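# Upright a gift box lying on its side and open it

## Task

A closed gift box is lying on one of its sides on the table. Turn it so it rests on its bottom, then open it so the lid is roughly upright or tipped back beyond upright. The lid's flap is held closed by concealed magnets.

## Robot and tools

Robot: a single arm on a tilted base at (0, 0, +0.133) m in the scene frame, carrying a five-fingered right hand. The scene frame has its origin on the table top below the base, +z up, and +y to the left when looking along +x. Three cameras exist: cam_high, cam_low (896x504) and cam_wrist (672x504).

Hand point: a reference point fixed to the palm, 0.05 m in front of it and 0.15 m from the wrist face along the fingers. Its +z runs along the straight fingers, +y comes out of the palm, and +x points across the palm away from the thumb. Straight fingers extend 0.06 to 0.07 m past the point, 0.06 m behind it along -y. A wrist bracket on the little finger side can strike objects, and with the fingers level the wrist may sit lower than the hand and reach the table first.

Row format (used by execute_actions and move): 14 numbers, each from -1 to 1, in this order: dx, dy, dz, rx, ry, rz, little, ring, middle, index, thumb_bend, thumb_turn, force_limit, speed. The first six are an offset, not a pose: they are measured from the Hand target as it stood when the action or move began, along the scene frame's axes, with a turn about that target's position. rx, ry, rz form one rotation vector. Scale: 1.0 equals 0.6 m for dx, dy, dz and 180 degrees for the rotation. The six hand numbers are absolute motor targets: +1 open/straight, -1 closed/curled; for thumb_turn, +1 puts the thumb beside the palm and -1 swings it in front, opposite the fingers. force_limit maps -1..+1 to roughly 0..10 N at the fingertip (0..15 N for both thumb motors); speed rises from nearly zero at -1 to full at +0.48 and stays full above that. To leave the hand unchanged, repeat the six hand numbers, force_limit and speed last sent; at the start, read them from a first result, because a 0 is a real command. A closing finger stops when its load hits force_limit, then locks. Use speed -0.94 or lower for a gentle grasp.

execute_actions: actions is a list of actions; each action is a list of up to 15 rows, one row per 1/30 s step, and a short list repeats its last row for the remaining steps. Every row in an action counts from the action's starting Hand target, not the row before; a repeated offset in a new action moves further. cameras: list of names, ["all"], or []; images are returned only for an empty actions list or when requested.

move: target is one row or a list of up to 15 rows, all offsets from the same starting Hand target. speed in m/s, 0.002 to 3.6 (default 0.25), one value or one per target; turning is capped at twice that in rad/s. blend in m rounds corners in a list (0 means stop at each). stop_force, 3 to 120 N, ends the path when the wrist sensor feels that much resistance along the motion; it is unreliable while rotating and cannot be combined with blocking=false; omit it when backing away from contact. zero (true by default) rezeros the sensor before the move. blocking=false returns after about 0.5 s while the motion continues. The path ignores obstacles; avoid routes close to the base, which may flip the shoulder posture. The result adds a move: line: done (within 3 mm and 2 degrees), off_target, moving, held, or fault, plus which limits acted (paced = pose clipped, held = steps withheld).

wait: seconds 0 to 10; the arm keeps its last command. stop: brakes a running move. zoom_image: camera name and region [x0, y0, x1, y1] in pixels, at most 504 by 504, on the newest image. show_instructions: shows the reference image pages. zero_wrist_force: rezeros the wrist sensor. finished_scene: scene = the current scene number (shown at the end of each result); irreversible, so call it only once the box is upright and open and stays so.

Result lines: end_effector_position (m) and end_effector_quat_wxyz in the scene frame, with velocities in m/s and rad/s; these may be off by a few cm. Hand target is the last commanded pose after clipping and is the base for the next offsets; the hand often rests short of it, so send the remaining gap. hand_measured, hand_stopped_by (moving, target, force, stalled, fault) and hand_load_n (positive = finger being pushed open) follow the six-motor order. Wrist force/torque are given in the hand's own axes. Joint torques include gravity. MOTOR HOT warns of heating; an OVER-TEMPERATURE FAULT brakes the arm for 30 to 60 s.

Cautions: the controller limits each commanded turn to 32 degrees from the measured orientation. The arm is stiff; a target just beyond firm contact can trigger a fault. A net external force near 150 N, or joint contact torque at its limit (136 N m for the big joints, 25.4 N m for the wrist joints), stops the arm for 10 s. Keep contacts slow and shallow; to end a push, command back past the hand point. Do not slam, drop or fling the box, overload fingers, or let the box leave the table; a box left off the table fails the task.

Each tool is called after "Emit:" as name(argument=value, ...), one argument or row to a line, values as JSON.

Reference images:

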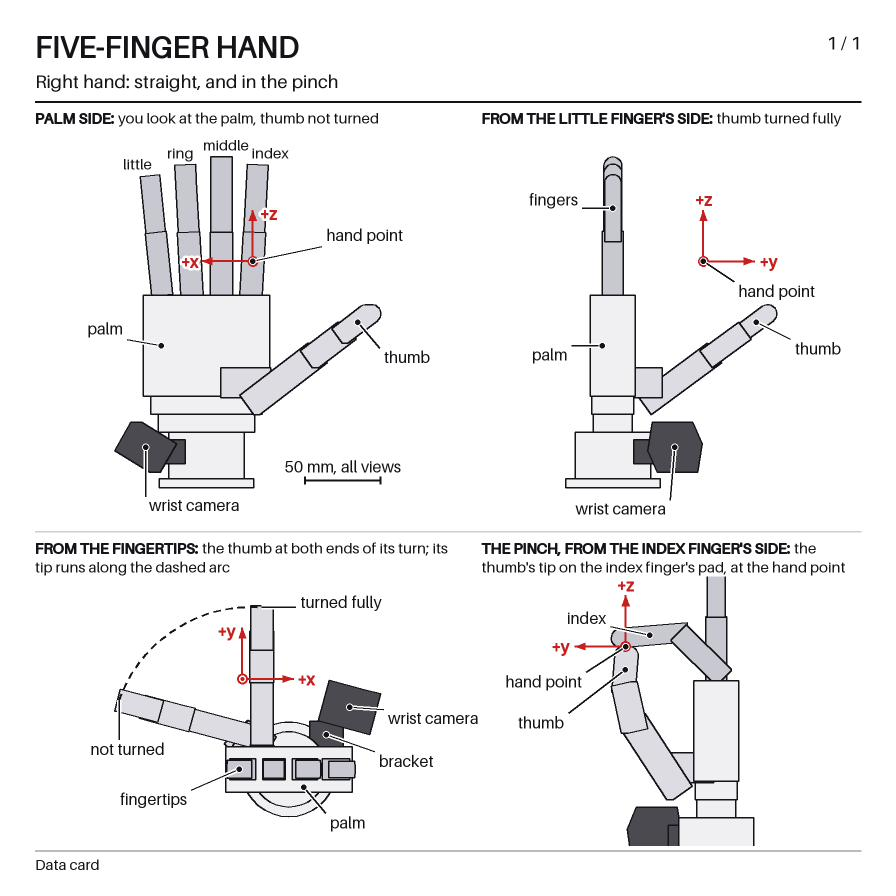

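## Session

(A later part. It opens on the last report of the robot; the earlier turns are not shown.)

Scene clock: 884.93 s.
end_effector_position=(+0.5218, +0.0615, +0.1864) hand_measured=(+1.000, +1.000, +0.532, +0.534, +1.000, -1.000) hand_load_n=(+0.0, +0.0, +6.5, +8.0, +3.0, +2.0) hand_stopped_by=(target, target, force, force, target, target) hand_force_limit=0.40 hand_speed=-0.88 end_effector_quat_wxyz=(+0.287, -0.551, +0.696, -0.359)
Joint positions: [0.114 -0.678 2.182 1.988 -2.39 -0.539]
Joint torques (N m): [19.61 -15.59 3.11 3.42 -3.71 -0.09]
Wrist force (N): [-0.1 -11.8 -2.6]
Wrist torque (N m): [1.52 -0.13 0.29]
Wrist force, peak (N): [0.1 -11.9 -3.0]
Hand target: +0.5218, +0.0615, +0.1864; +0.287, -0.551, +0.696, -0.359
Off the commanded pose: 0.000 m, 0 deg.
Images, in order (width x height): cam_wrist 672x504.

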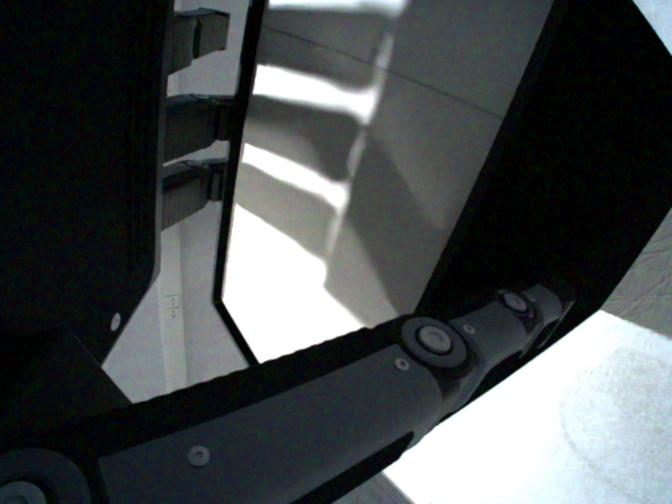

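Emit:
move(
  target=[0,0,0.05,0,0,0,1,1,0.1,0.1,1,-1,0.4,-0.88],
  speed=0.04,
  cameras=["cam_wrist","cam_low"],
)

Scene clock: 887.90 s.
end_effector_position=(+0.5219, +0.0615, +0.2165) hand_measured=(+1.000, +1.000, +0.532, +0.534, +1.000, -1.000) hand_load_n=(+0.0, +0.0, +5.5, +6.5, +3.5, +0.5) hand_stopped_by=(target, target, force, force, target, target) hand_force_limit=0.40 hand_speed=-0.88 end_effector_quat_wxyz=(+0.287, -0.551, +0.696, -0.359) end_effector_velocity=(+0.001, -0.001, -0.002) end_effector_angular_velocity=(+0.002, -0.002, -0.003)
Joint positions: [0.167 -0.736 2.172 2.077 -2.44 -0.511]
Joint velocities: [-0.004 0.003 -0.001 -0.007 0.004 -0.001]
Joint torques (N m): [17.75 -16.7 -0.99 -3.44 2.21 -0.91]
Wrist force (N): [-0.4 2.5 1.9]
Wrist torque (N m): [0.07 -0.13 0.28]
Wrist force, peak (N): [0.0 -12.1 -2.8]
Hand target: +0.5218, +0.0615, +0.2164; +0.287, -0.551, +0.696, -0.359
Off the commanded pose: 0.000 m, 0 deg.
move: done
Images, in order (width x height): cam_low 896x504, cam_wrist 672x504.

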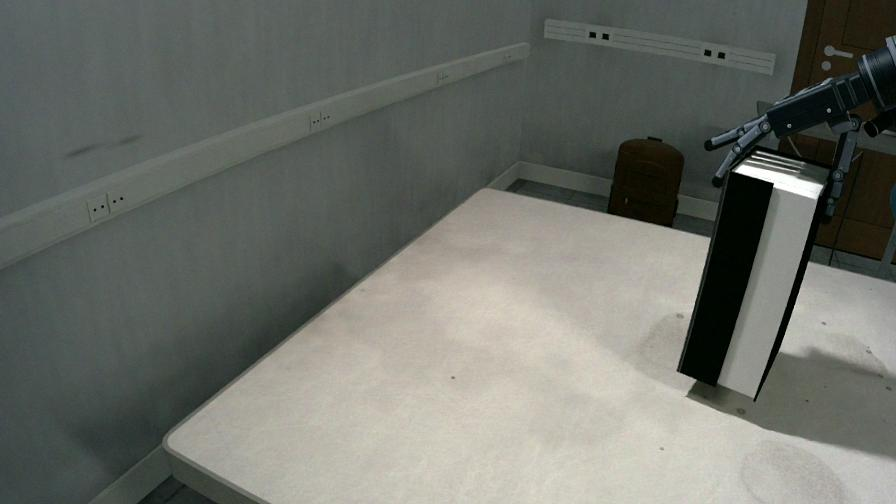

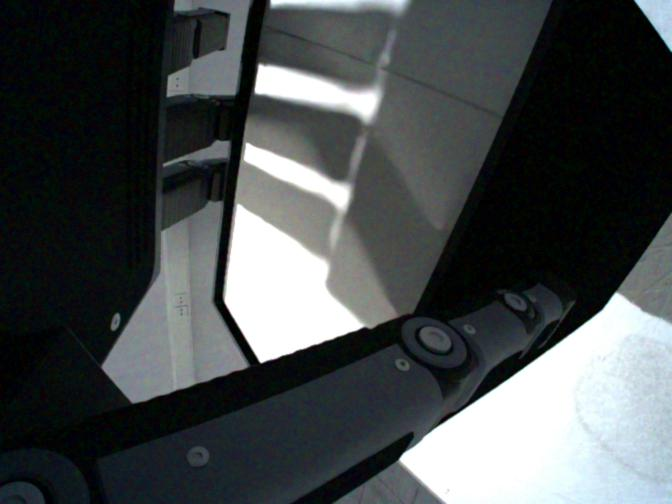

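Emit:
move(
  target=[
    [0,-0.02,0.05,0,0,0.15,1,1,0.1,0.1,1,-1,0.4,-0.88],
    [-0.01,-0.06,0.06,0,0,0.38,1,1,0.1,0.1,1,-1,0.4,-0.88],
    [-0.028,-0.1025,0.05,0,0,0.6,1,1,0.1,0.1,1,-1,0.4,-0.88],
  ],
  speed=[0.25,0.35,0.35],
  blend=[0.01,0.02,0],
  cameras=["cam_low","cam_high"],
)

Scene clock: 898.23 s.
end_effector_position=(+0.5050, +0.0001, +0.2464) hand_measured=(+1.000, +1.000, +0.532, +0.534, +1.000, -1.000) hand_load_n=(+0.0, +0.0, +5.0, +6.5, +3.5, +0.5) hand_stopped_by=(target, target, force, force, target, target) hand_force_limit=0.40 hand_speed=-0.88 end_effector_quat_wxyz=(-0.459, +0.887, +0.037, -0.021)
Joint positions: [-0.186 -1.314 1.905 4.165 -1.433 -1.673]
Joint torques (N m): [33.52 -32.59 -15.37 0.5 3.2 -0.67]
Wrist force (N): [-0.5 2.2 1.9]
Wrist torque (N m): [0.06 -0.09 0.28]
Wrist force, peak (N): [-0.6 2.7 2.2]
Hand target: +0.5050, +0.0000, +0.2464; -0.459, +0.887, +0.037, -0.021
Off the commanded pose: 0.000 m, 0 deg.
move: done
Images, in order (width x height): cam_high 896x504, cam_low 896x504.

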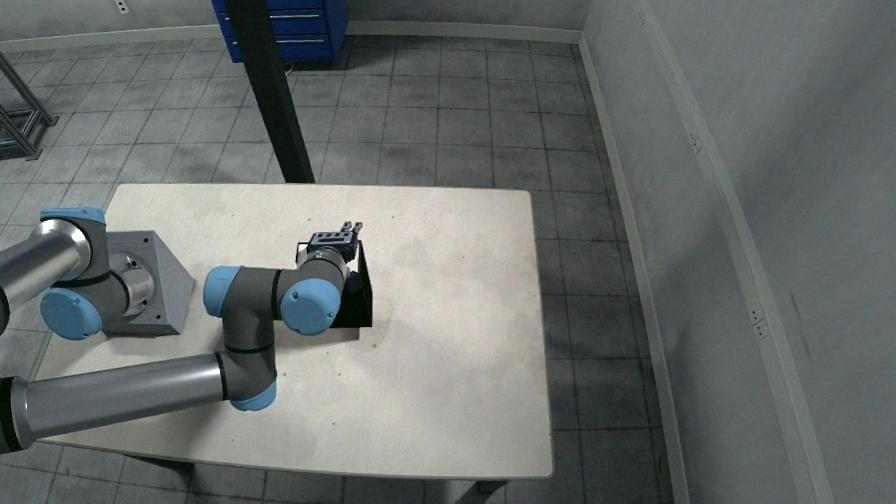

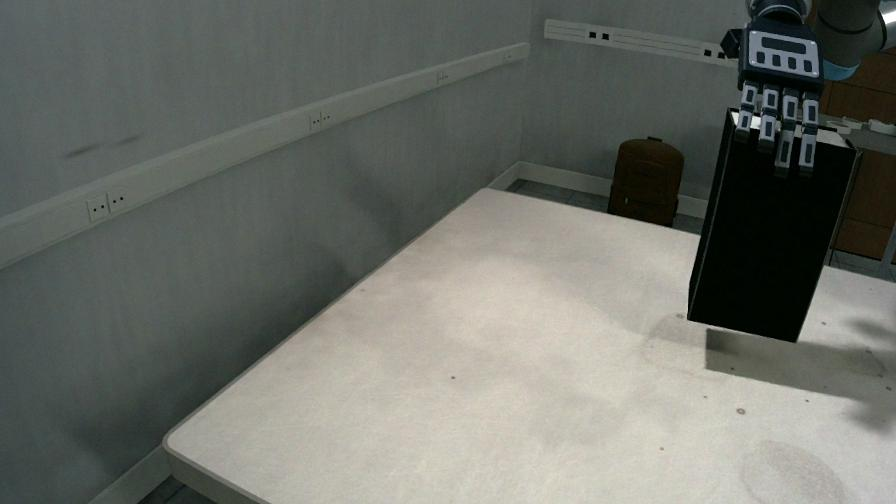

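Emit:
move(
  target=[
    [0,0,-0.08,0,0,0,1,1,0.1,0.1,1,-1,0.4,-0.88],
    [0,0,-0.125,0,0,0,1,1,0.1,0.1,1,-1,0.4,-0.88],
  ],
  speed=[0.12,0.018],
  blend=[0.005,0],
  stop_force=3,
  cameras=["cam_low"],
)

Scene clock: 903.83 s.
end_effector_position=(+0.5050, +0.0000, +0.1870) hand_measured=(+1.000, +1.000, +0.532, +0.534, +1.000, -1.000) hand_load_n=(+0.0, +0.0, +5.5, +6.5, +3.5, +1.0) hand_stopped_by=(target, target, force, force, target, target) hand_force_limit=0.40 hand_speed=-0.88 end_effector_quat_wxyz=(-0.459, +0.887, +0.037, -0.021)
Joint positions: [-0.267 -1.265 1.964 4.068 -1.437 -1.755]
Joint torques (N m): [33.82 -34.43 -14.08 0.87 0.97 1.23]
Wrist force (N): [-0.7 1.5 1.3]
Wrist torque (N m): [0.13 -0.03 0.33]
Wrist force, peak (N): [-2.6 -15.3 -15.6]
Hand target: +0.5050, +0.0000, +0.1870; -0.459, +0.887, +0.037, -0.021 (not the last commanded pose)
Off the commanded pose: 0.016 m, 0 deg.
move: contact; path passed 1 of 2 targets
Images, in order (width x height): cam_low 896x504.

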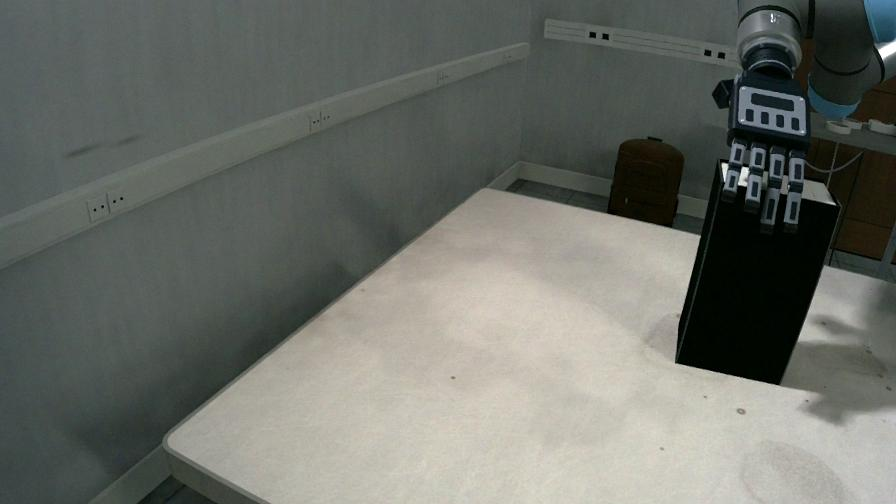

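Emit:
execute_actions(
  actions=[
    [[0,0,0,0,0,0,1,1,0.7,0.7,1,-1,0.4,-0.8]],
    [[0,0,0,0,0,0,1,1,0.7,0.7,1,-1,0.4,-0.8]],
    [[0,0,0,0,0,0,1,1,1,1,1,-1,0.4,0]],
  ],
)

Emit:
move(
  target=[
    [0,0,0.1,0,0,0,1,1,1,1,1,-1,0.4,0],
    [0,-0.05,0.2,0,0,0,1,1,1,1,1,-1,0.4,0],
    [-0.1,-0.25,0.25,0,0,0,1,1,1,1,1,-1,0.4,0],
  ],
  speed=[0.06,0.25,0.3],
  blend=[0.005,0.03,0],
  cameras=["cam_low","cam_high","cam_wrist"],
)

Scene clock: 918.53 s.
end_effector_position=(+0.5051, +0.0000, +0.1870) hand_measured=(+1.000, +1.000, +1.000, +1.000, +1.000, -1.000) hand_load_n=(+0.0, +0.0, +0.0, +0.0, +0.5, +0.5) hand_stopped_by=(target, target, target, target, target, target) hand_force_limit=0.40 hand_speed=0.00 end_effector_quat_wxyz=(-0.459, +0.887, +0.037, -0.021)
Joint positions: [-0.267 -1.265 1.964 4.068 -1.437 -1.755]
Joint torques (N m): [30.89 -28.68 -8.67 -0.41 2.74 0.55]
Wrist force (N): [-0.8 0.7 0.0]
Wrist torque (N m): [0.03 0.00 0.29]
Wrist force, peak (N): [-0.4 2.3 1.4]
Hand target: +0.5050, +0.0000, +0.1870; -0.459, +0.887, +0.037, -0.021
Off the commanded pose: 0.000 m, 0 deg.

Scene clock: 920.77 s.
end_effector_position=(+0.4451, -0.1499, +0.3370) hand_measured=(+1.000, +1.000, +1.000, +1.000, +1.000, -1.000) hand_load_n=(+0.0, +0.0, +0.0, +0.0, +0.0, +0.0) hand_stopped_by=(target, target, target, target, target, target) hand_force_limit=0.40 hand_speed=0.00 end_effector_quat_wxyz=(-0.459, +0.887, +0.037, -0.021)
Joint positions: [-0.272 -1.636 1.792 4.61 -1.437 -1.76]
Joint torques (N m): [14.47 -27.46 -7.76 0.34 2.9 -0.22]
Wrist force (N): [-0.8 0.2 0.1]
Wrist torque (N m): [0.03 -0.03 0.24]
Wrist force, peak (N): [-1.7 1.3 -2.0]
Hand target: +0.4450, -0.1500, +0.3370; -0.459, +0.887, +0.037, -0.021
Off the commanded pose: 0.000 m, 0 deg.
move: done

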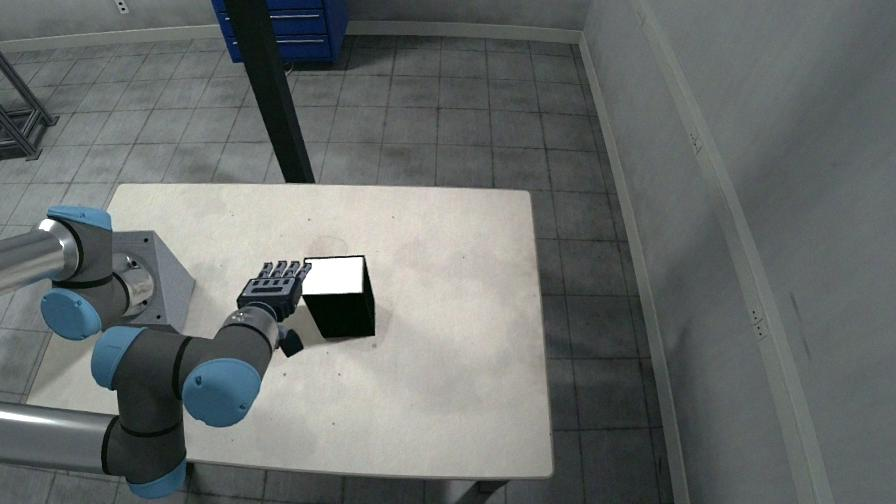

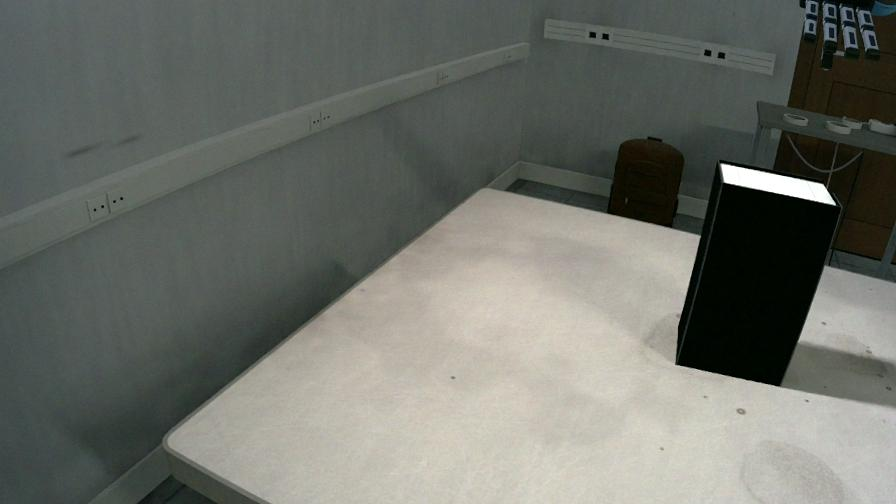

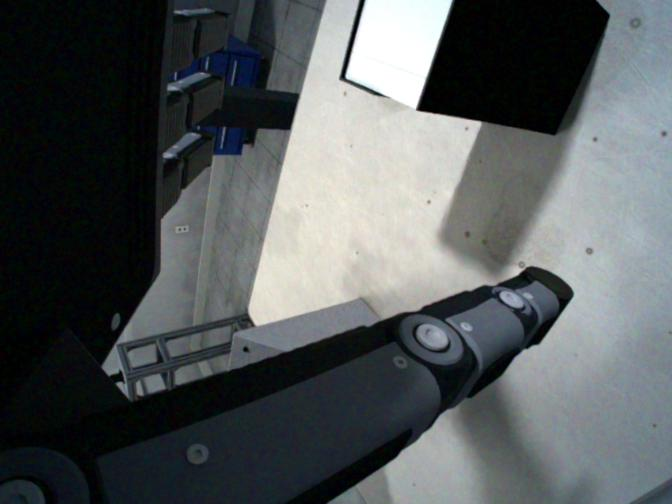

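Emit:
zoom_image(
  camera="cam_high",
  region=[290, 240, 390, 345],
)

Emit:
zoom_image(
  camera="cam_low",
  region=[670, 150, 850, 250],
)

Scaled by 4.800 from the camera's 896x504 image, which has a finer 1280x720 frame.

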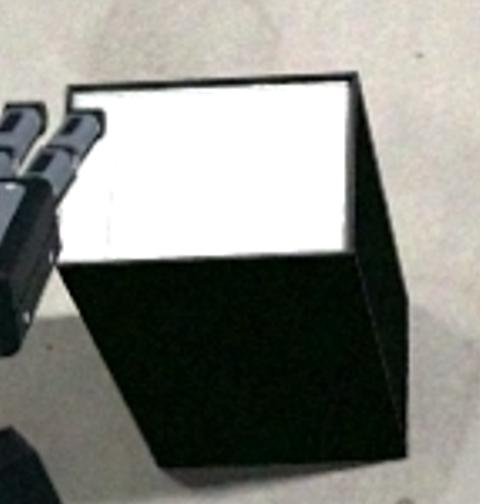

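Scaled by 2.800 from the camera's 896x504 image, which has a finer 1280x720 frame.

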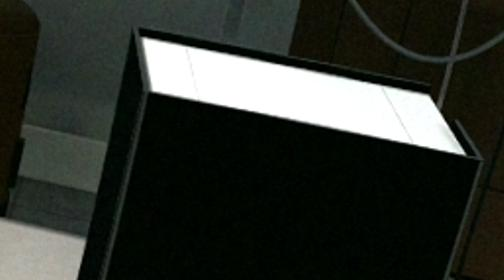

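Emit:
move(
  target=[
    [-0.01,0.2,0,0.0419,-0.0194,0.0017,1,-0.64,1,1,0.9,-0.88,0,-0.2],
    [-0.01,0.295,-0.153,0.0419,-0.0194,0.0017,1,-0.64,1,1,0.9,-0.88,0,-0.2],
  ],
  speed=[0.3,0.2],
  blend=[0.03,0],
  cameras=["cam_low","cam_high","cam_wrist"],
)

Scene clock: 968.97 s.
end_effector_position=(+0.4391, +0.0270, +0.2452) hand_measured=(+1.000, -0.640, +1.000, +1.000, +0.900, -0.880) hand_load_n=(+0.0, +0.0, +0.0, +0.0, +0.0, +0.5) hand_stopped_by=(target, target, target, target, target, target) hand_force_limit=0.00 hand_speed=-0.20 end_effector_quat_wxyz=(-0.515, +0.855, +0.055, +0.007)
Joint positions: [-0.224 -1.448 2.14 4.054 -1.304 -1.771]
Joint torques (N m): [25.68 -15.38 -4.05 -2.8 0.53 0.92]
Wrist force (N): [-0.5 0.6 0.1]
Wrist torque (N m): [0.12 -0.04 0.30]
Wrist force, peak (N): [-0.1 1.5 -1.6]
Hand target: +0.4390, +0.0270, +0.2452; -0.515, +0.855, +0.055, +0.008
Off the commanded pose: 0.000 m, 0 deg.
move: done

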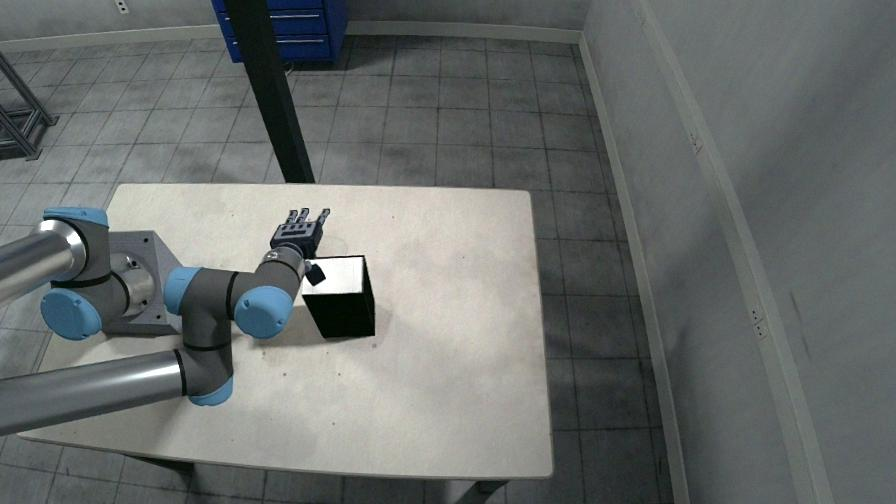

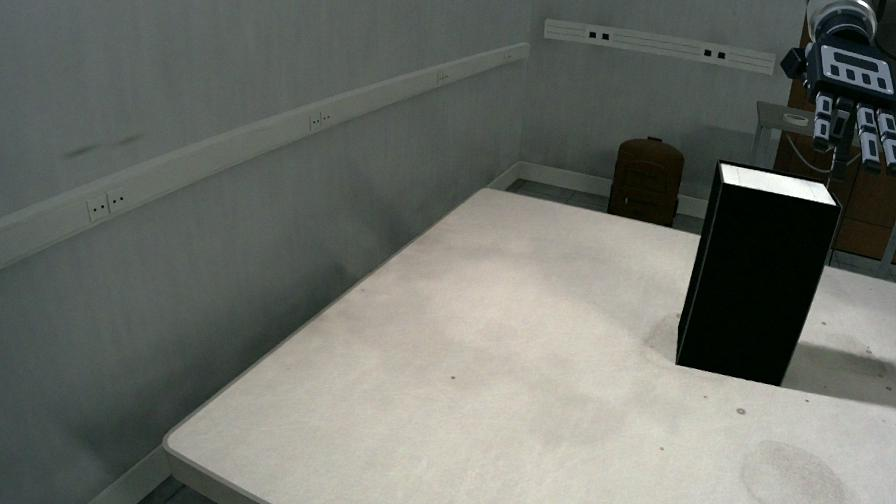

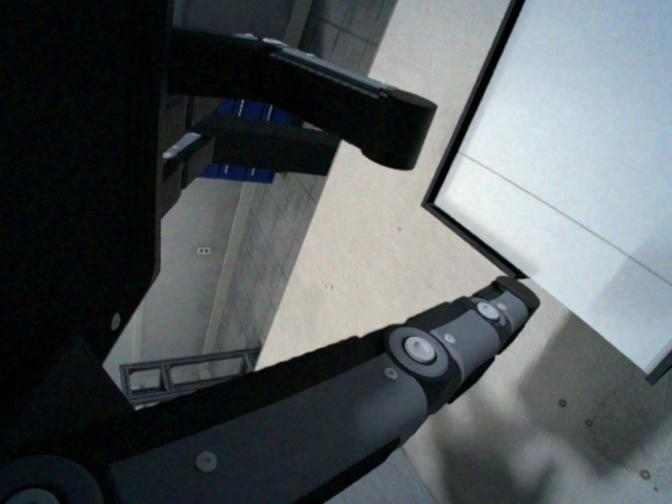

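Emit:
move(
  target=[0,0,-0.068,0,0,0,1,-0.64,1,1,0.9,-0.88,0,-0.2],
  speed=0.1,
  stop_force=4,
  cameras=["cam_wrist","cam_high"],
)

Scene clock: 974.17 s.
end_effector_position=(+0.4389, +0.0270, +0.2300) hand_measured=(+1.000, -0.640, +1.000, +1.000, +0.900, -0.880) hand_load_n=(+0.0, +0.0, +0.0, +0.0, +0.0, +0.0) hand_stopped_by=(target, target, target, target, target, target) hand_force_limit=0.00 hand_speed=-0.20 end_effector_quat_wxyz=(-0.515, +0.855, +0.055, +0.007)
Joint positions: [-0.248 -1.434 2.157 4.03 -1.305 -1.796]
Joint torques (N m): [22.68 -11.68 -1.75 -3.79 2.86 -1.19]
Wrist force (N): [-0.1 -0.1 0.2]
Wrist torque (N m): [0.01 -0.11 0.31]
Wrist force, peak (N): [-9.1 -61.8 -40.2]
Hand target: +0.4389, +0.0271, +0.2300; -0.515, +0.855, +0.055, +0.007 (not the last commanded pose)
Off the commanded pose: 0.026 m, 0 deg.
move: contact
Images, in order (width x height): cam_high 896x504, cam_wrist 672x504.

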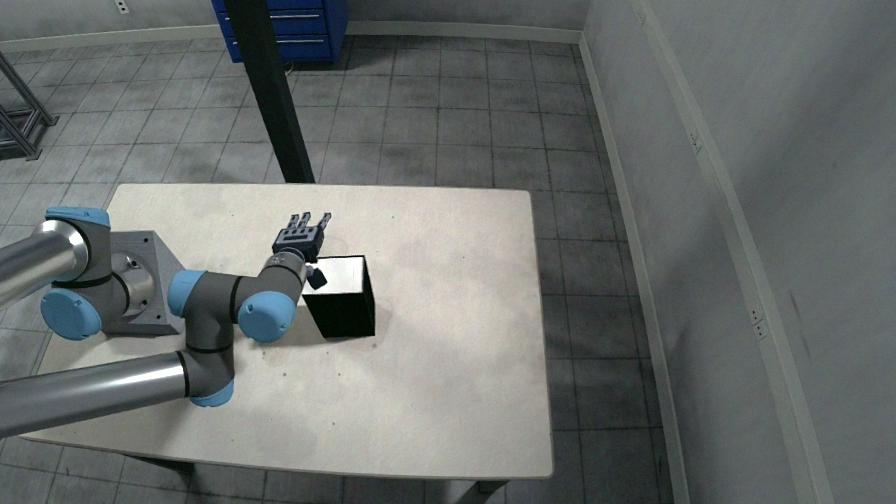

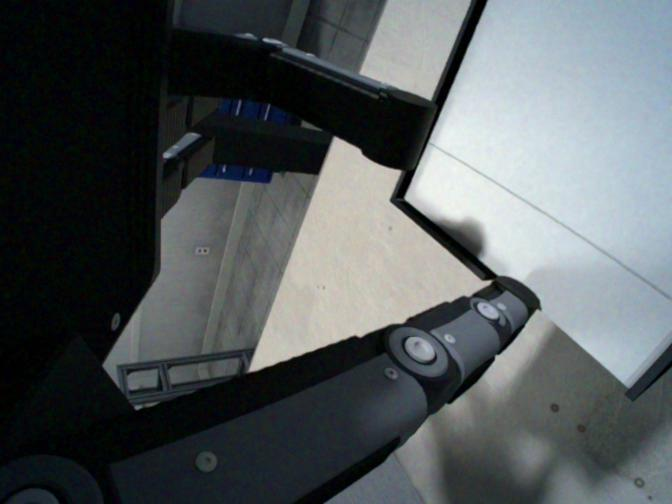

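Emit:
move(
  target=[
    [-0.025,-0.0022,0.003,0,0,0,1,-0.64,1,1,0.9,-0.88,0,-0.2],
    [-0.025,-0.0022,-0.045,0,0,0,1,-0.64,1,1,0.9,-0.88,0,-0.2],
  ],
  speed=[0.06,0.03],
  blend=[0.002,0],
  stop_force=4,
  cameras=["cam_wrist"],
)

Scene clock: 996.33 s.
end_effector_position=(+0.4239, +0.0257, +0.2030) hand_measured=(+1.000, -0.640, +1.000, +1.000, +0.900, -0.880) hand_load_n=(+0.0, +0.0, +0.0, +0.0, +0.0, +0.0) hand_stopped_by=(target, target, target, target, target, target) hand_force_limit=0.00 hand_speed=-0.20 end_effector_quat_wxyz=(-0.515, +0.855, +0.055, +0.007)
Joint positions: [-0.299 -1.44 2.221 3.984 -1.307 -1.848]
Joint torques (N m): [27.34 -28.82 -12.86 1.1 1.66 1.42]
Wrist force (N): [-0.2 0.9 0.3]
Wrist torque (N m): [0.15 -0.09 0.38]
Wrist force, peak (N): [-0.2 0.9 0.3]
Hand target: +0.4239, +0.0257, +0.2030; -0.515, +0.855, +0.055, +0.007
Off the commanded pose: 0.000 m, 0 deg.
move: done
Images, in order (width x height): cam_wrist 672x504.

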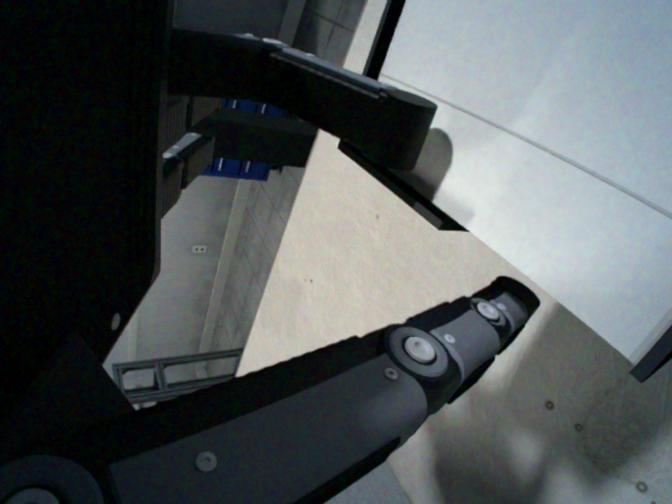

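Emit:
move(
  target=[
    [0.0005,-0.005,0,0,0,0,1,-0.64,1,1,0.9,-0.88,0,-0.2],
    [0.0005,-0.005,-0.06,0,0,0,1,-0.64,1,1,0.9,-0.88,0,-0.2],
  ],
  speed=[0.03,0.01],
  stop_force=12,
  cameras=["cam_wrist","cam_low"],
)

Scene clock: 1009.67 s.
end_effector_position=(+0.4242, +0.0228, +0.1966) hand_measured=(+1.000, -0.640, +1.000, +1.000, +0.900, -0.880) hand_load_n=(+0.0, -8.0, +0.0, +0.0, +0.0, +0.0) hand_stopped_by=(target, target, target, target, target, target) hand_force_limit=0.00 hand_speed=-0.20 end_effector_quat_wxyz=(-0.515, +0.855, +0.055, +0.007)
Joint positions: [-0.314 -1.437 2.225 3.982 -1.308 -1.864]
Joint torques (N m): [21.39 -26.4 -12.25 0.78 -1.4 1.47]
Wrist force (N): [-0.3 -12.3 -2.9]
Wrist torque (N m): [-0.13 -0.01 -0.10]
Wrist force, peak (N): [-0.1 -16.7 -4.1]
Hand target: +0.4242, +0.0228, +0.1966; -0.515, +0.855, +0.055, +0.007 (not the last commanded pose)
Off the commanded pose: 0.030 m, 0 deg.
move: contact; path passed 1 of 2 targets
Images, in order (width x height): cam_low 896x504, cam_wrist 672x504.

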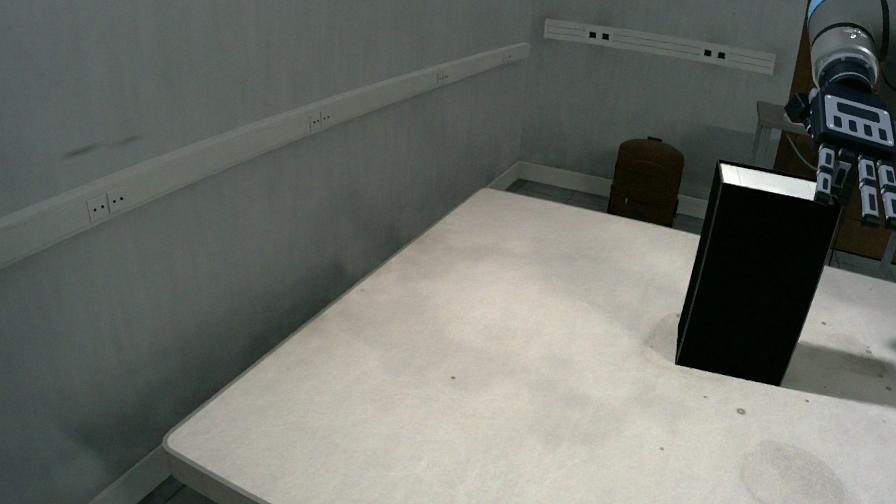

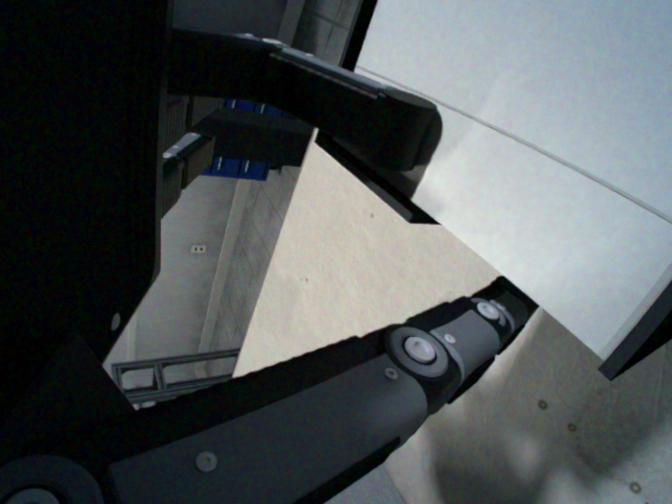

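Emit:
execute_actions(
  actions=[
    [[0,0,0,0,0,0,1,-0.64,1,1,0.9,-1,-0.75,-0.8]],
    [[0,0,0,0,0,0,1,-0.64,1,1,0.9,-1,-0.75,-0.8]],
  ],
  cameras=["cam_wrist"],
)

Scene clock: 1016.10 s.
end_effector_position=(+0.4242, +0.0228, +0.1966) hand_measured=(+1.000, -0.640, +1.000, +1.000, +0.900, -1.000) hand_load_n=(+0.0, -8.0, -0.5, +0.0, +0.0, +0.0) hand_stopped_by=(target, target, target, target, target, target) hand_force_limit=-0.75 hand_speed=-0.80 end_effector_quat_wxyz=(-0.515, +0.855, +0.055, +0.007)
Joint positions: [-0.314 -1.437 2.225 3.982 -1.308 -1.864]
Joint torques (N m): [22.03 -26.81 -11.16 0.31 -0.11 1.16]
Wrist force (N): [0.0 -12.0 -2.8]
Wrist torque (N m): [-0.09 -0.06 -0.06]
Wrist force, peak (N): [-0.3 -12.7 -2.5]
Hand target: +0.4242, +0.0228, +0.1966; -0.515, +0.855, +0.055, +0.007
Off the commanded pose: 0.000 m, 0 deg.
Images, in order (width x height): cam_wrist 672x504.

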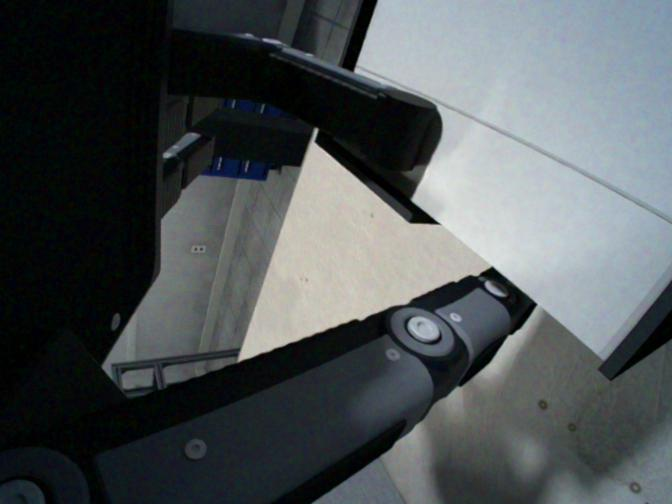

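Emit:
move(
  target=[
    [0,0,0.013,0,0,0,1,-0.64,1,1,0.9,-1,-0.75,-0.8],
    [0.005,0.0005,0.013,0,0,0,1,-0.64,1,1,0.9,-1,-0.75,-0.8],
  ],
  speed=[0.03,0.015],
  blend=[0,0],
)

Emit:
move(
  target=[0,0,-0.05,0,0,0,1,-0.64,1,1,0.9,-1,-0.75,-0.8],
  speed=0.01,
  stop_force=12,
  cameras=["cam_wrist"],
)

Scene clock: 1031.63 s.
end_effector_position=(+0.4273, +0.0231, +0.2044) hand_measured=(+1.000, -0.640, +1.000, +1.000, +0.900, -1.000) hand_load_n=(+0.0, +0.0, +0.0, +0.0, +0.0, +0.0) hand_stopped_by=(target, target, target, target, target, target) hand_force_limit=-0.75 hand_speed=-0.80 end_effector_quat_wxyz=(-0.515, +0.855, +0.055, +0.007)
Joint positions: [-0.299 -1.439 2.21 3.995 -1.307 -1.849]
Joint torques (N m): [22.57 -28.76 0.28 1.05 2.94 0.67]
Wrist force (N): [0.5 0.8 0.3]
Wrist torque (N m): [0.14 -0.19 0.35]
Wrist force, peak (N): [-0.1 -12.6 -2.8]
Hand target: +0.4272, +0.0231, +0.2044; -0.515, +0.855, +0.055, +0.007
Off the commanded pose: 0.000 m, 0 deg.
move: done

Scene clock: 1033.40 s.
end_effector_position=(+0.4272, +0.0231, +0.1966) hand_measured=(+1.000, -0.640, +1.000, +1.000, +0.900, -1.000) hand_load_n=(+0.0, -7.5, +0.0, +0.5, +0.0, +0.0) hand_stopped_by=(target, target, target, target, target, target) hand_force_limit=-0.75 hand_speed=-0.80 end_effector_quat_wxyz=(-0.515, +0.855, +0.055, +0.007)
Joint positions: [-0.312 -1.43 2.217 3.983 -1.308 -1.862]
Joint torques (N m): [22.53 -26.62 -11.94 0.98 -2.79 1.53]
Wrist force (N): [0.1 -11.4 -2.4]
Wrist torque (N m): [-0.11 -0.07 -0.06]
Wrist force, peak (N): [0.1 -16.0 -3.8]
Hand target: +0.4272, +0.0231, +0.1966; -0.515, +0.855, +0.055, +0.007 (not the last commanded pose)
Off the commanded pose: 0.022 m, 0 deg.
move: contact
Images, in order (width x height): cam_wrist 672x504.

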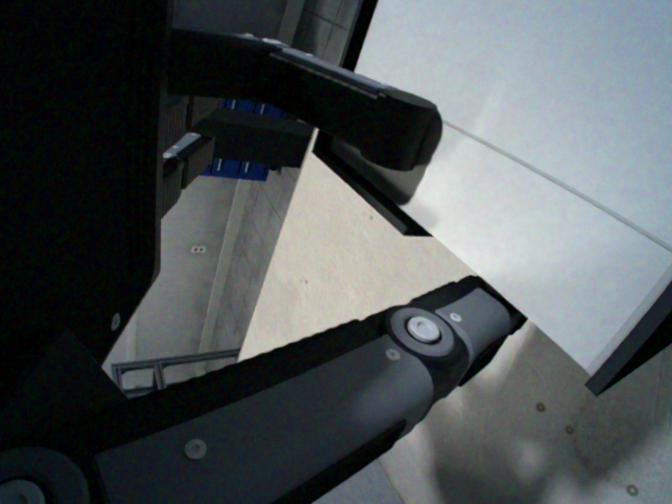

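Emit:
execute_actions(
  actions=[
    [[0,0,0,0,0,0,1,-0.64,1,1,0.84,-1,0,-0.85]],
    [[0,0,0,0,0,0,1,-0.64,1,1,0.84,-1,0,-0.85]],
  ],
)

Emit:
execute_actions(
  actions=[
    [[0,0,0,0,0,0,1,-0.64,1,1,0.78,-1,0,-0.85]],
    [[0,0,0,0,0,0,1,-0.64,1,1,0.78,-1,0,-0.85]],
  ],
  cameras=["cam_wrist","cam_low"],
)

Scene clock: 1041.23 s.
end_effector_position=(+0.4272, +0.0231, +0.1966) hand_measured=(+1.000, -0.640, +1.000, +1.000, +0.840, -1.000) hand_load_n=(+0.0, -7.5, +0.0, +0.0, +0.0, +0.0) hand_stopped_by=(target, target, target, target, target, target) hand_force_limit=0.00 hand_speed=-0.85 end_effector_quat_wxyz=(-0.515, +0.855, +0.055, +0.007)
Joint positions: [-0.312 -1.43 2.217 3.983 -1.308 -1.862]
Joint torques (N m): [22.01 -27.29 -11.88 0.26 -3.27 1.27]
Wrist force (N): [0.3 -11.6 -2.4]
Wrist torque (N m): [-0.14 -0.09 -0.06]
Wrist force, peak (N): [-0.3 -11.7 -2.5]
Hand target: +0.4272, +0.0231, +0.1966; -0.515, +0.855, +0.055, +0.007
Off the commanded pose: 0.000 m, 0 deg.

Scene clock: 1042.43 s.
end_effector_position=(+0.4272, +0.0231, +0.1966) hand_measured=(+1.000, -0.640, +1.000, +1.000, +0.780, -1.000) hand_load_n=(+0.0, -7.5, +0.0, +0.0, +0.0, +0.0) hand_stopped_by=(target, target, target, target, target, target) hand_force_limit=0.00 hand_speed=-0.85 end_effector_quat_wxyz=(-0.515, +0.855, +0.055, +0.007)
Joint positions: [-0.312 -1.43 2.217 3.983 -1.308 -1.862]
Joint torques (N m): [21.65 -26.84 -12.06 0 -3.2 0.95]
Wrist force (N): [0.0 -11.3 -2.5]
Wrist torque (N m): [-0.07 -0.04 -0.05]
Wrist force, peak (N): [0.1 -11.6 -2.6]
Hand target: +0.4272, +0.0231, +0.1966; -0.515, +0.855, +0.055, +0.007
Off the commanded pose: 0.000 m, 0 deg.
Images, in order (width x height): cam_low 896x504, cam_wrist 672x504.

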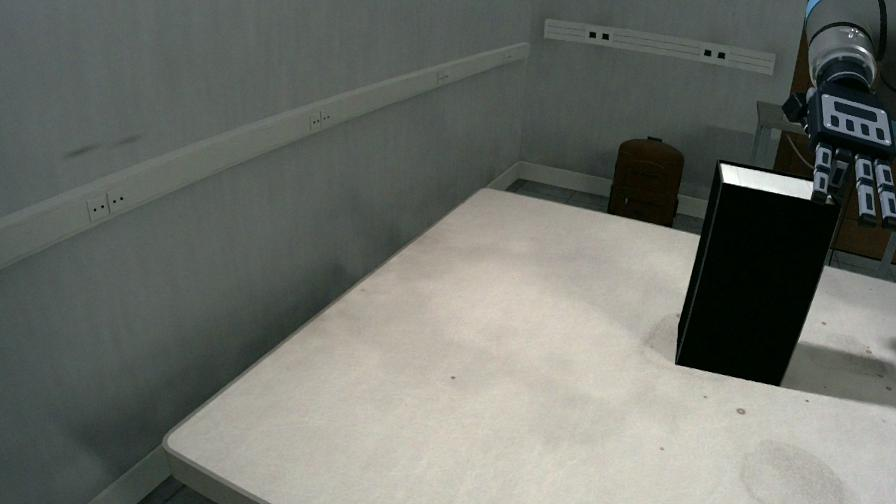

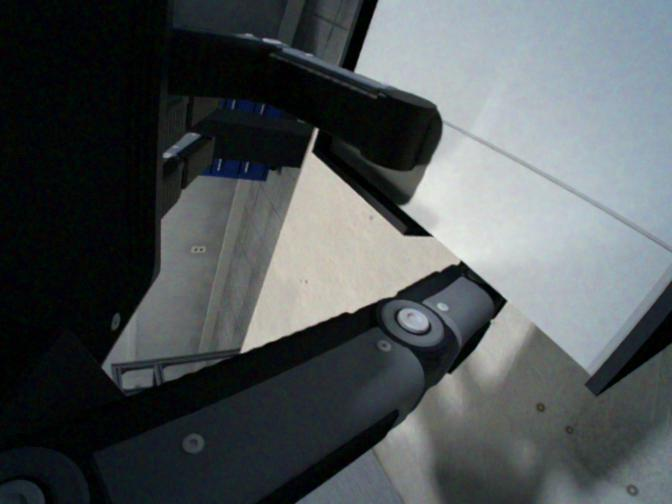

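Emit:
execute_actions(
  actions=[
    [[0,0,0,0,0,0,1,-0.64,1,1,0.72,-1,0,-0.85]],
    [[0,0,0,0,0,0,1,-0.64,1,1,0.72,-1,0,-0.85]],
  ],
)

Emit:
execute_actions(
  actions=[
    [[0,0,0,0,0,0,1,-0.64,1,1,0.66,-1,0,-0.85]],
    [[0,0,0,0,0,0,1,-0.64,1,1,0.66,-1,0,-0.85]],
  ],
  cameras=["cam_wrist","cam_low"],
)

Scene clock: 1047.00 s.
end_effector_position=(+0.4272, +0.0231, +0.1966) hand_measured=(+1.000, -0.640, +1.000, +1.000, +0.720, -1.000) hand_load_n=(-0.5, -7.5, +0.0, +0.0, +0.5, +0.0) hand_stopped_by=(target, target, target, target, target, target) hand_force_limit=0.00 hand_speed=-0.85 end_effector_quat_wxyz=(-0.515, +0.855, +0.055, +0.007)
Joint positions: [-0.312 -1.43 2.217 3.983 -1.308 -1.862]
Joint torques (N m): [21.45 -27.06 -11.55 -0.76 -2.77 0.77]
Wrist force (N): [0.0 -11.2 -2.2]
Wrist torque (N m): [-0.10 -0.07 -0.04]
Wrist force, peak (N): [0.0 -11.8 -2.6]
Hand target: +0.4272, +0.0231, +0.1966; -0.515, +0.855, +0.055, +0.007
Off the commanded pose: 0.000 m, 0 deg.

Scene clock: 1048.20 s.
end_effector_position=(+0.4272, +0.0231, +0.1966) hand_measured=(+1.000, -0.640, +1.000, +1.000, +0.660, -1.000) hand_load_n=(+0.0, -7.5, +0.0, +0.0, +0.5, +0.5) hand_stopped_by=(target, target, target, target, target, target) hand_force_limit=0.00 hand_speed=-0.85 end_effector_quat_wxyz=(-0.515, +0.855, +0.055, +0.007)
Joint positions: [-0.312 -1.43 2.217 3.983 -1.308 -1.862]
Joint torques (N m): [21.39 -26.7 -11.5 -0.81 -2.79 0.63]
Wrist force (N): [0.1 -11.5 -2.8]
Wrist torque (N m): [-0.11 -0.07 -0.05]
Wrist force, peak (N): [0.0 -11.9 -2.2]
Hand target: +0.4272, +0.0231, +0.1966; -0.515, +0.855, +0.055, +0.007
Off the commanded pose: 0.000 m, 0 deg.
Images, in order (width x height): cam_low 896x504, cam_wrist 672x504.

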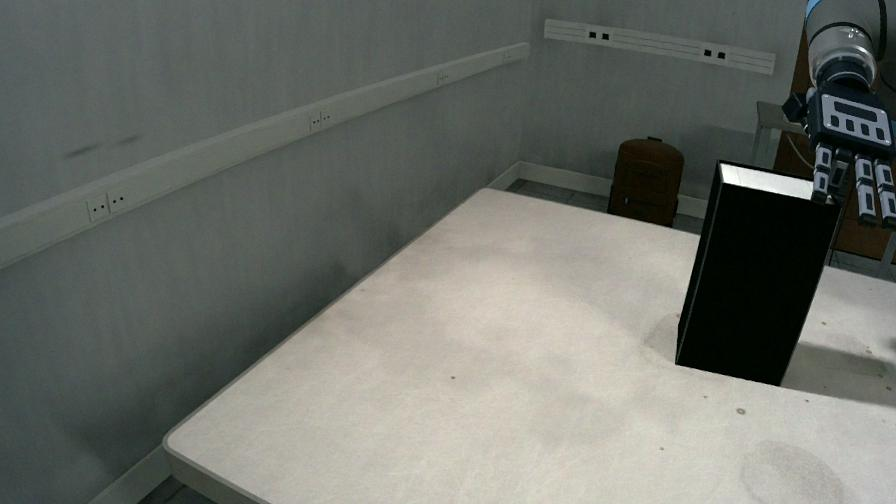

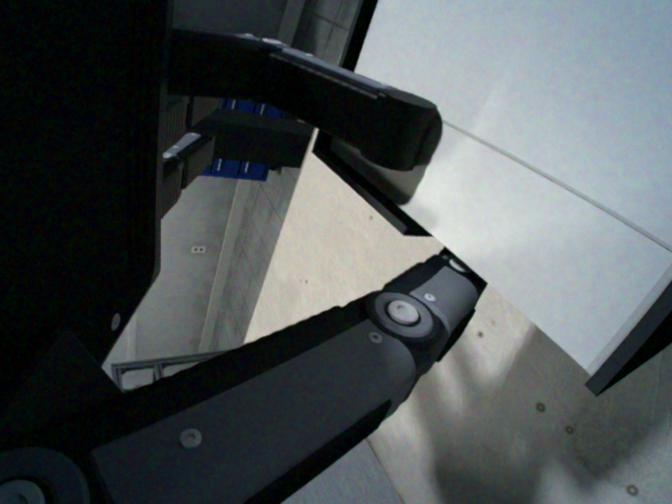

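Emit:
zoom_image(
  camera="cam_wrist",
  region=[360, 200, 560, 360],
)

Scaled by 2.520 from the camera's 672x504 image, which has a finer 960x720 frame.

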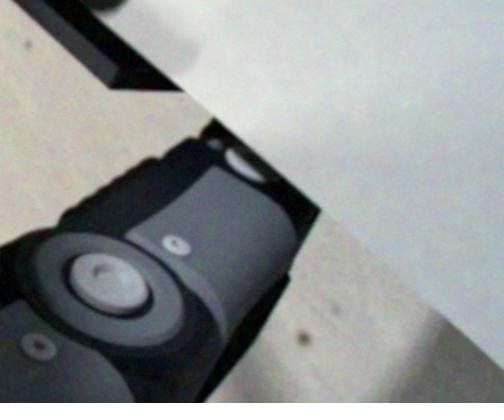

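Emit:
execute_actions(
  actions=[
    [[0,0,0,0,0,0,1,-0.64,1,1,0.9,-1,0,-0.5]],
    [[0,0,0,0,0,0,1,-0.64,1,1,0.9,-1,0,-0.5]],
  ],
)

Emit:
move(
  target=[
    [0,0,0.013,0,0,0,1,-0.64,1,1,0.9,-1,0,-0.5],
    [0.0067,0.0006,0.013,0,0,0,1,-0.64,1,1,0.9,-1,0,-0.5],
  ],
  speed=[0.03,0.012],
  blend=[0,0],
  cameras=["cam_wrist"],
)

Scene clock: 1064.20 s.
end_effector_position=(+0.4272, +0.0231, +0.1966) hand_measured=(+1.000, -0.640, +1.000, +1.000, +0.900, -1.000) hand_load_n=(+0.0, -7.5, +0.0, +0.0, +0.0, +0.5) hand_stopped_by=(target, target, target, target, target, target) hand_force_limit=0.00 hand_speed=-0.50 end_effector_quat_wxyz=(-0.515, +0.855, +0.055, +0.007)
Joint positions: [-0.312 -1.43 2.217 3.983 -1.308 -1.862]
Joint torques (N m): [21.23 -26.74 -10.26 -1.52 -2.61 0.51]
Wrist force (N): [0.3 -11.2 -2.5]
Wrist torque (N m): [-0.08 -0.08 -0.04]
Wrist force, peak (N): [0.1 -11.8 -2.6]
Hand target: +0.4272, +0.0231, +0.1966; -0.515, +0.855, +0.055, +0.007
Off the commanded pose: 0.000 m, 0 deg.

Scene clock: 1065.40 s.
end_effector_position=(+0.4313, +0.0235, +0.2044) hand_measured=(+1.000, -0.640, +1.000, +1.000, +0.900, -1.000) hand_load_n=(+0.0, +0.0, +0.0, +0.0, +0.0, +1.0) hand_stopped_by=(target, target, target, target, target, target) hand_force_limit=0.00 hand_speed=-0.50 end_effector_quat_wxyz=(-0.515, +0.855, +0.055, +0.007)
Joint positions: [-0.297 -1.43 2.199 3.996 -1.307 -1.847]
Joint torques (N m): [24.46 -27.51 -1.37 0.74 2.76 0.8]
Wrist force (N): [-0.7 0.2 0.0]
Wrist torque (N m): [0.08 -0.11 0.35]
Wrist force, peak (N): [0.0 -10.9 -2.7]
Hand target: +0.4312, +0.0234, +0.2044; -0.515, +0.855, +0.055, +0.007
Off the commanded pose: 0.000 m, 0 deg.
move: done
Images, in order (width x height): cam_wrist 672x504.

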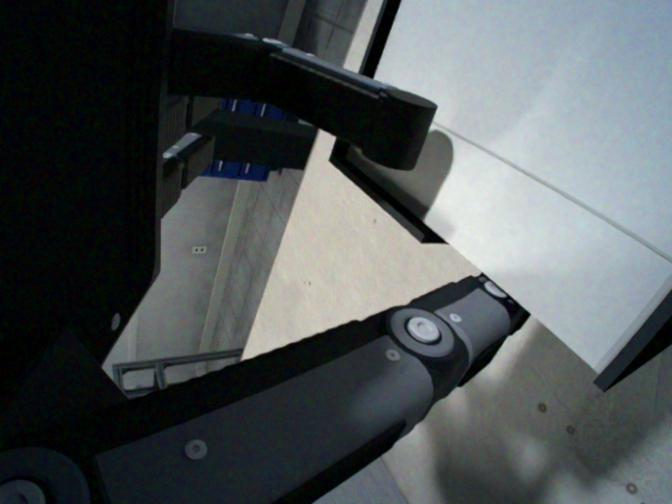

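Emit:
move(
  target=[0,0,-0.05,0,0,0,1,-0.64,1,1,0.9,-1,0,-0.5],
  speed=0.01,
  stop_force=12,
  cameras=["cam_wrist"],
)

Emit:
execute_actions(
  actions=[
    [[0,0,0,0,0,0,1,-0.64,1,1,0.82,-1,0,-0.85]],
    [[0,0,0,0,0,0,1,-0.64,1,1,0.82,-1,0,-0.85]],
  ],
)

Scene clock: 1069.90 s.
end_effector_position=(+0.4312, +0.0235, +0.1967) hand_measured=(+1.000, -0.640, +1.000, +1.000, +0.900, -1.000) hand_load_n=(-0.5, -7.0, +0.0, +0.0, +0.0, +1.5) hand_stopped_by=(target, target, target, target, target, target) hand_force_limit=0.00 hand_speed=-0.50 end_effector_quat_wxyz=(-0.516, +0.855, +0.055, +0.007)
Joint positions: [-0.31 -1.421 2.206 3.984 -1.308 -1.86]
Joint torques (N m): [22.61 -27.87 -12.26 0.59 -2.72 1.44]
Wrist force (N): [-0.4 -10.5 -2.1]
Wrist torque (N m): [-0.06 -0.07 0.02]
Wrist force, peak (N): [-0.3 -15.4 -3.5]
Hand target: +0.4312, +0.0235, +0.1967; -0.516, +0.855, +0.055, +0.007 (not the last commanded pose)
Off the commanded pose: 0.022 m, 0 deg.
move: contact
Images, in order (width x height): cam_wrist 672x504.

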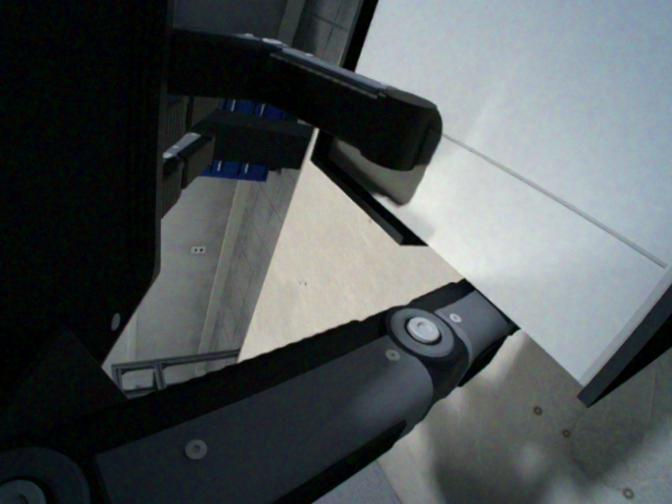

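Scene clock: 1071.10 s.
end_effector_position=(+0.4312, +0.0235, +0.1967) hand_measured=(+1.000, -0.640, +1.000, +1.000, +0.820, -1.000) hand_load_n=(+0.0, -7.0, -0.5, +0.0, +0.5, +1.5) hand_stopped_by=(target, target, target, target, target, target) hand_force_limit=0.00 hand_speed=-0.85 end_effector_quat_wxyz=(-0.516, +0.855, +0.055, +0.007)
Joint positions: [-0.31 -1.421 2.206 3.984 -1.308 -1.86]
Joint torques (N m): [21.83 -27.25 -12.31 0.41 -3.03 1.36]
Wrist force (N): [-0.5 -11.0 -2.3]
Wrist torque (N m): [-0.11 -0.06 -0.01]
Wrist force, peak (N): [-0.5 -11.3 -2.7]
Hand target: +0.4312, +0.0235, +0.1967; -0.516, +0.855, +0.055, +0.007
Off the commanded pose: 0.000 m, 0 deg.


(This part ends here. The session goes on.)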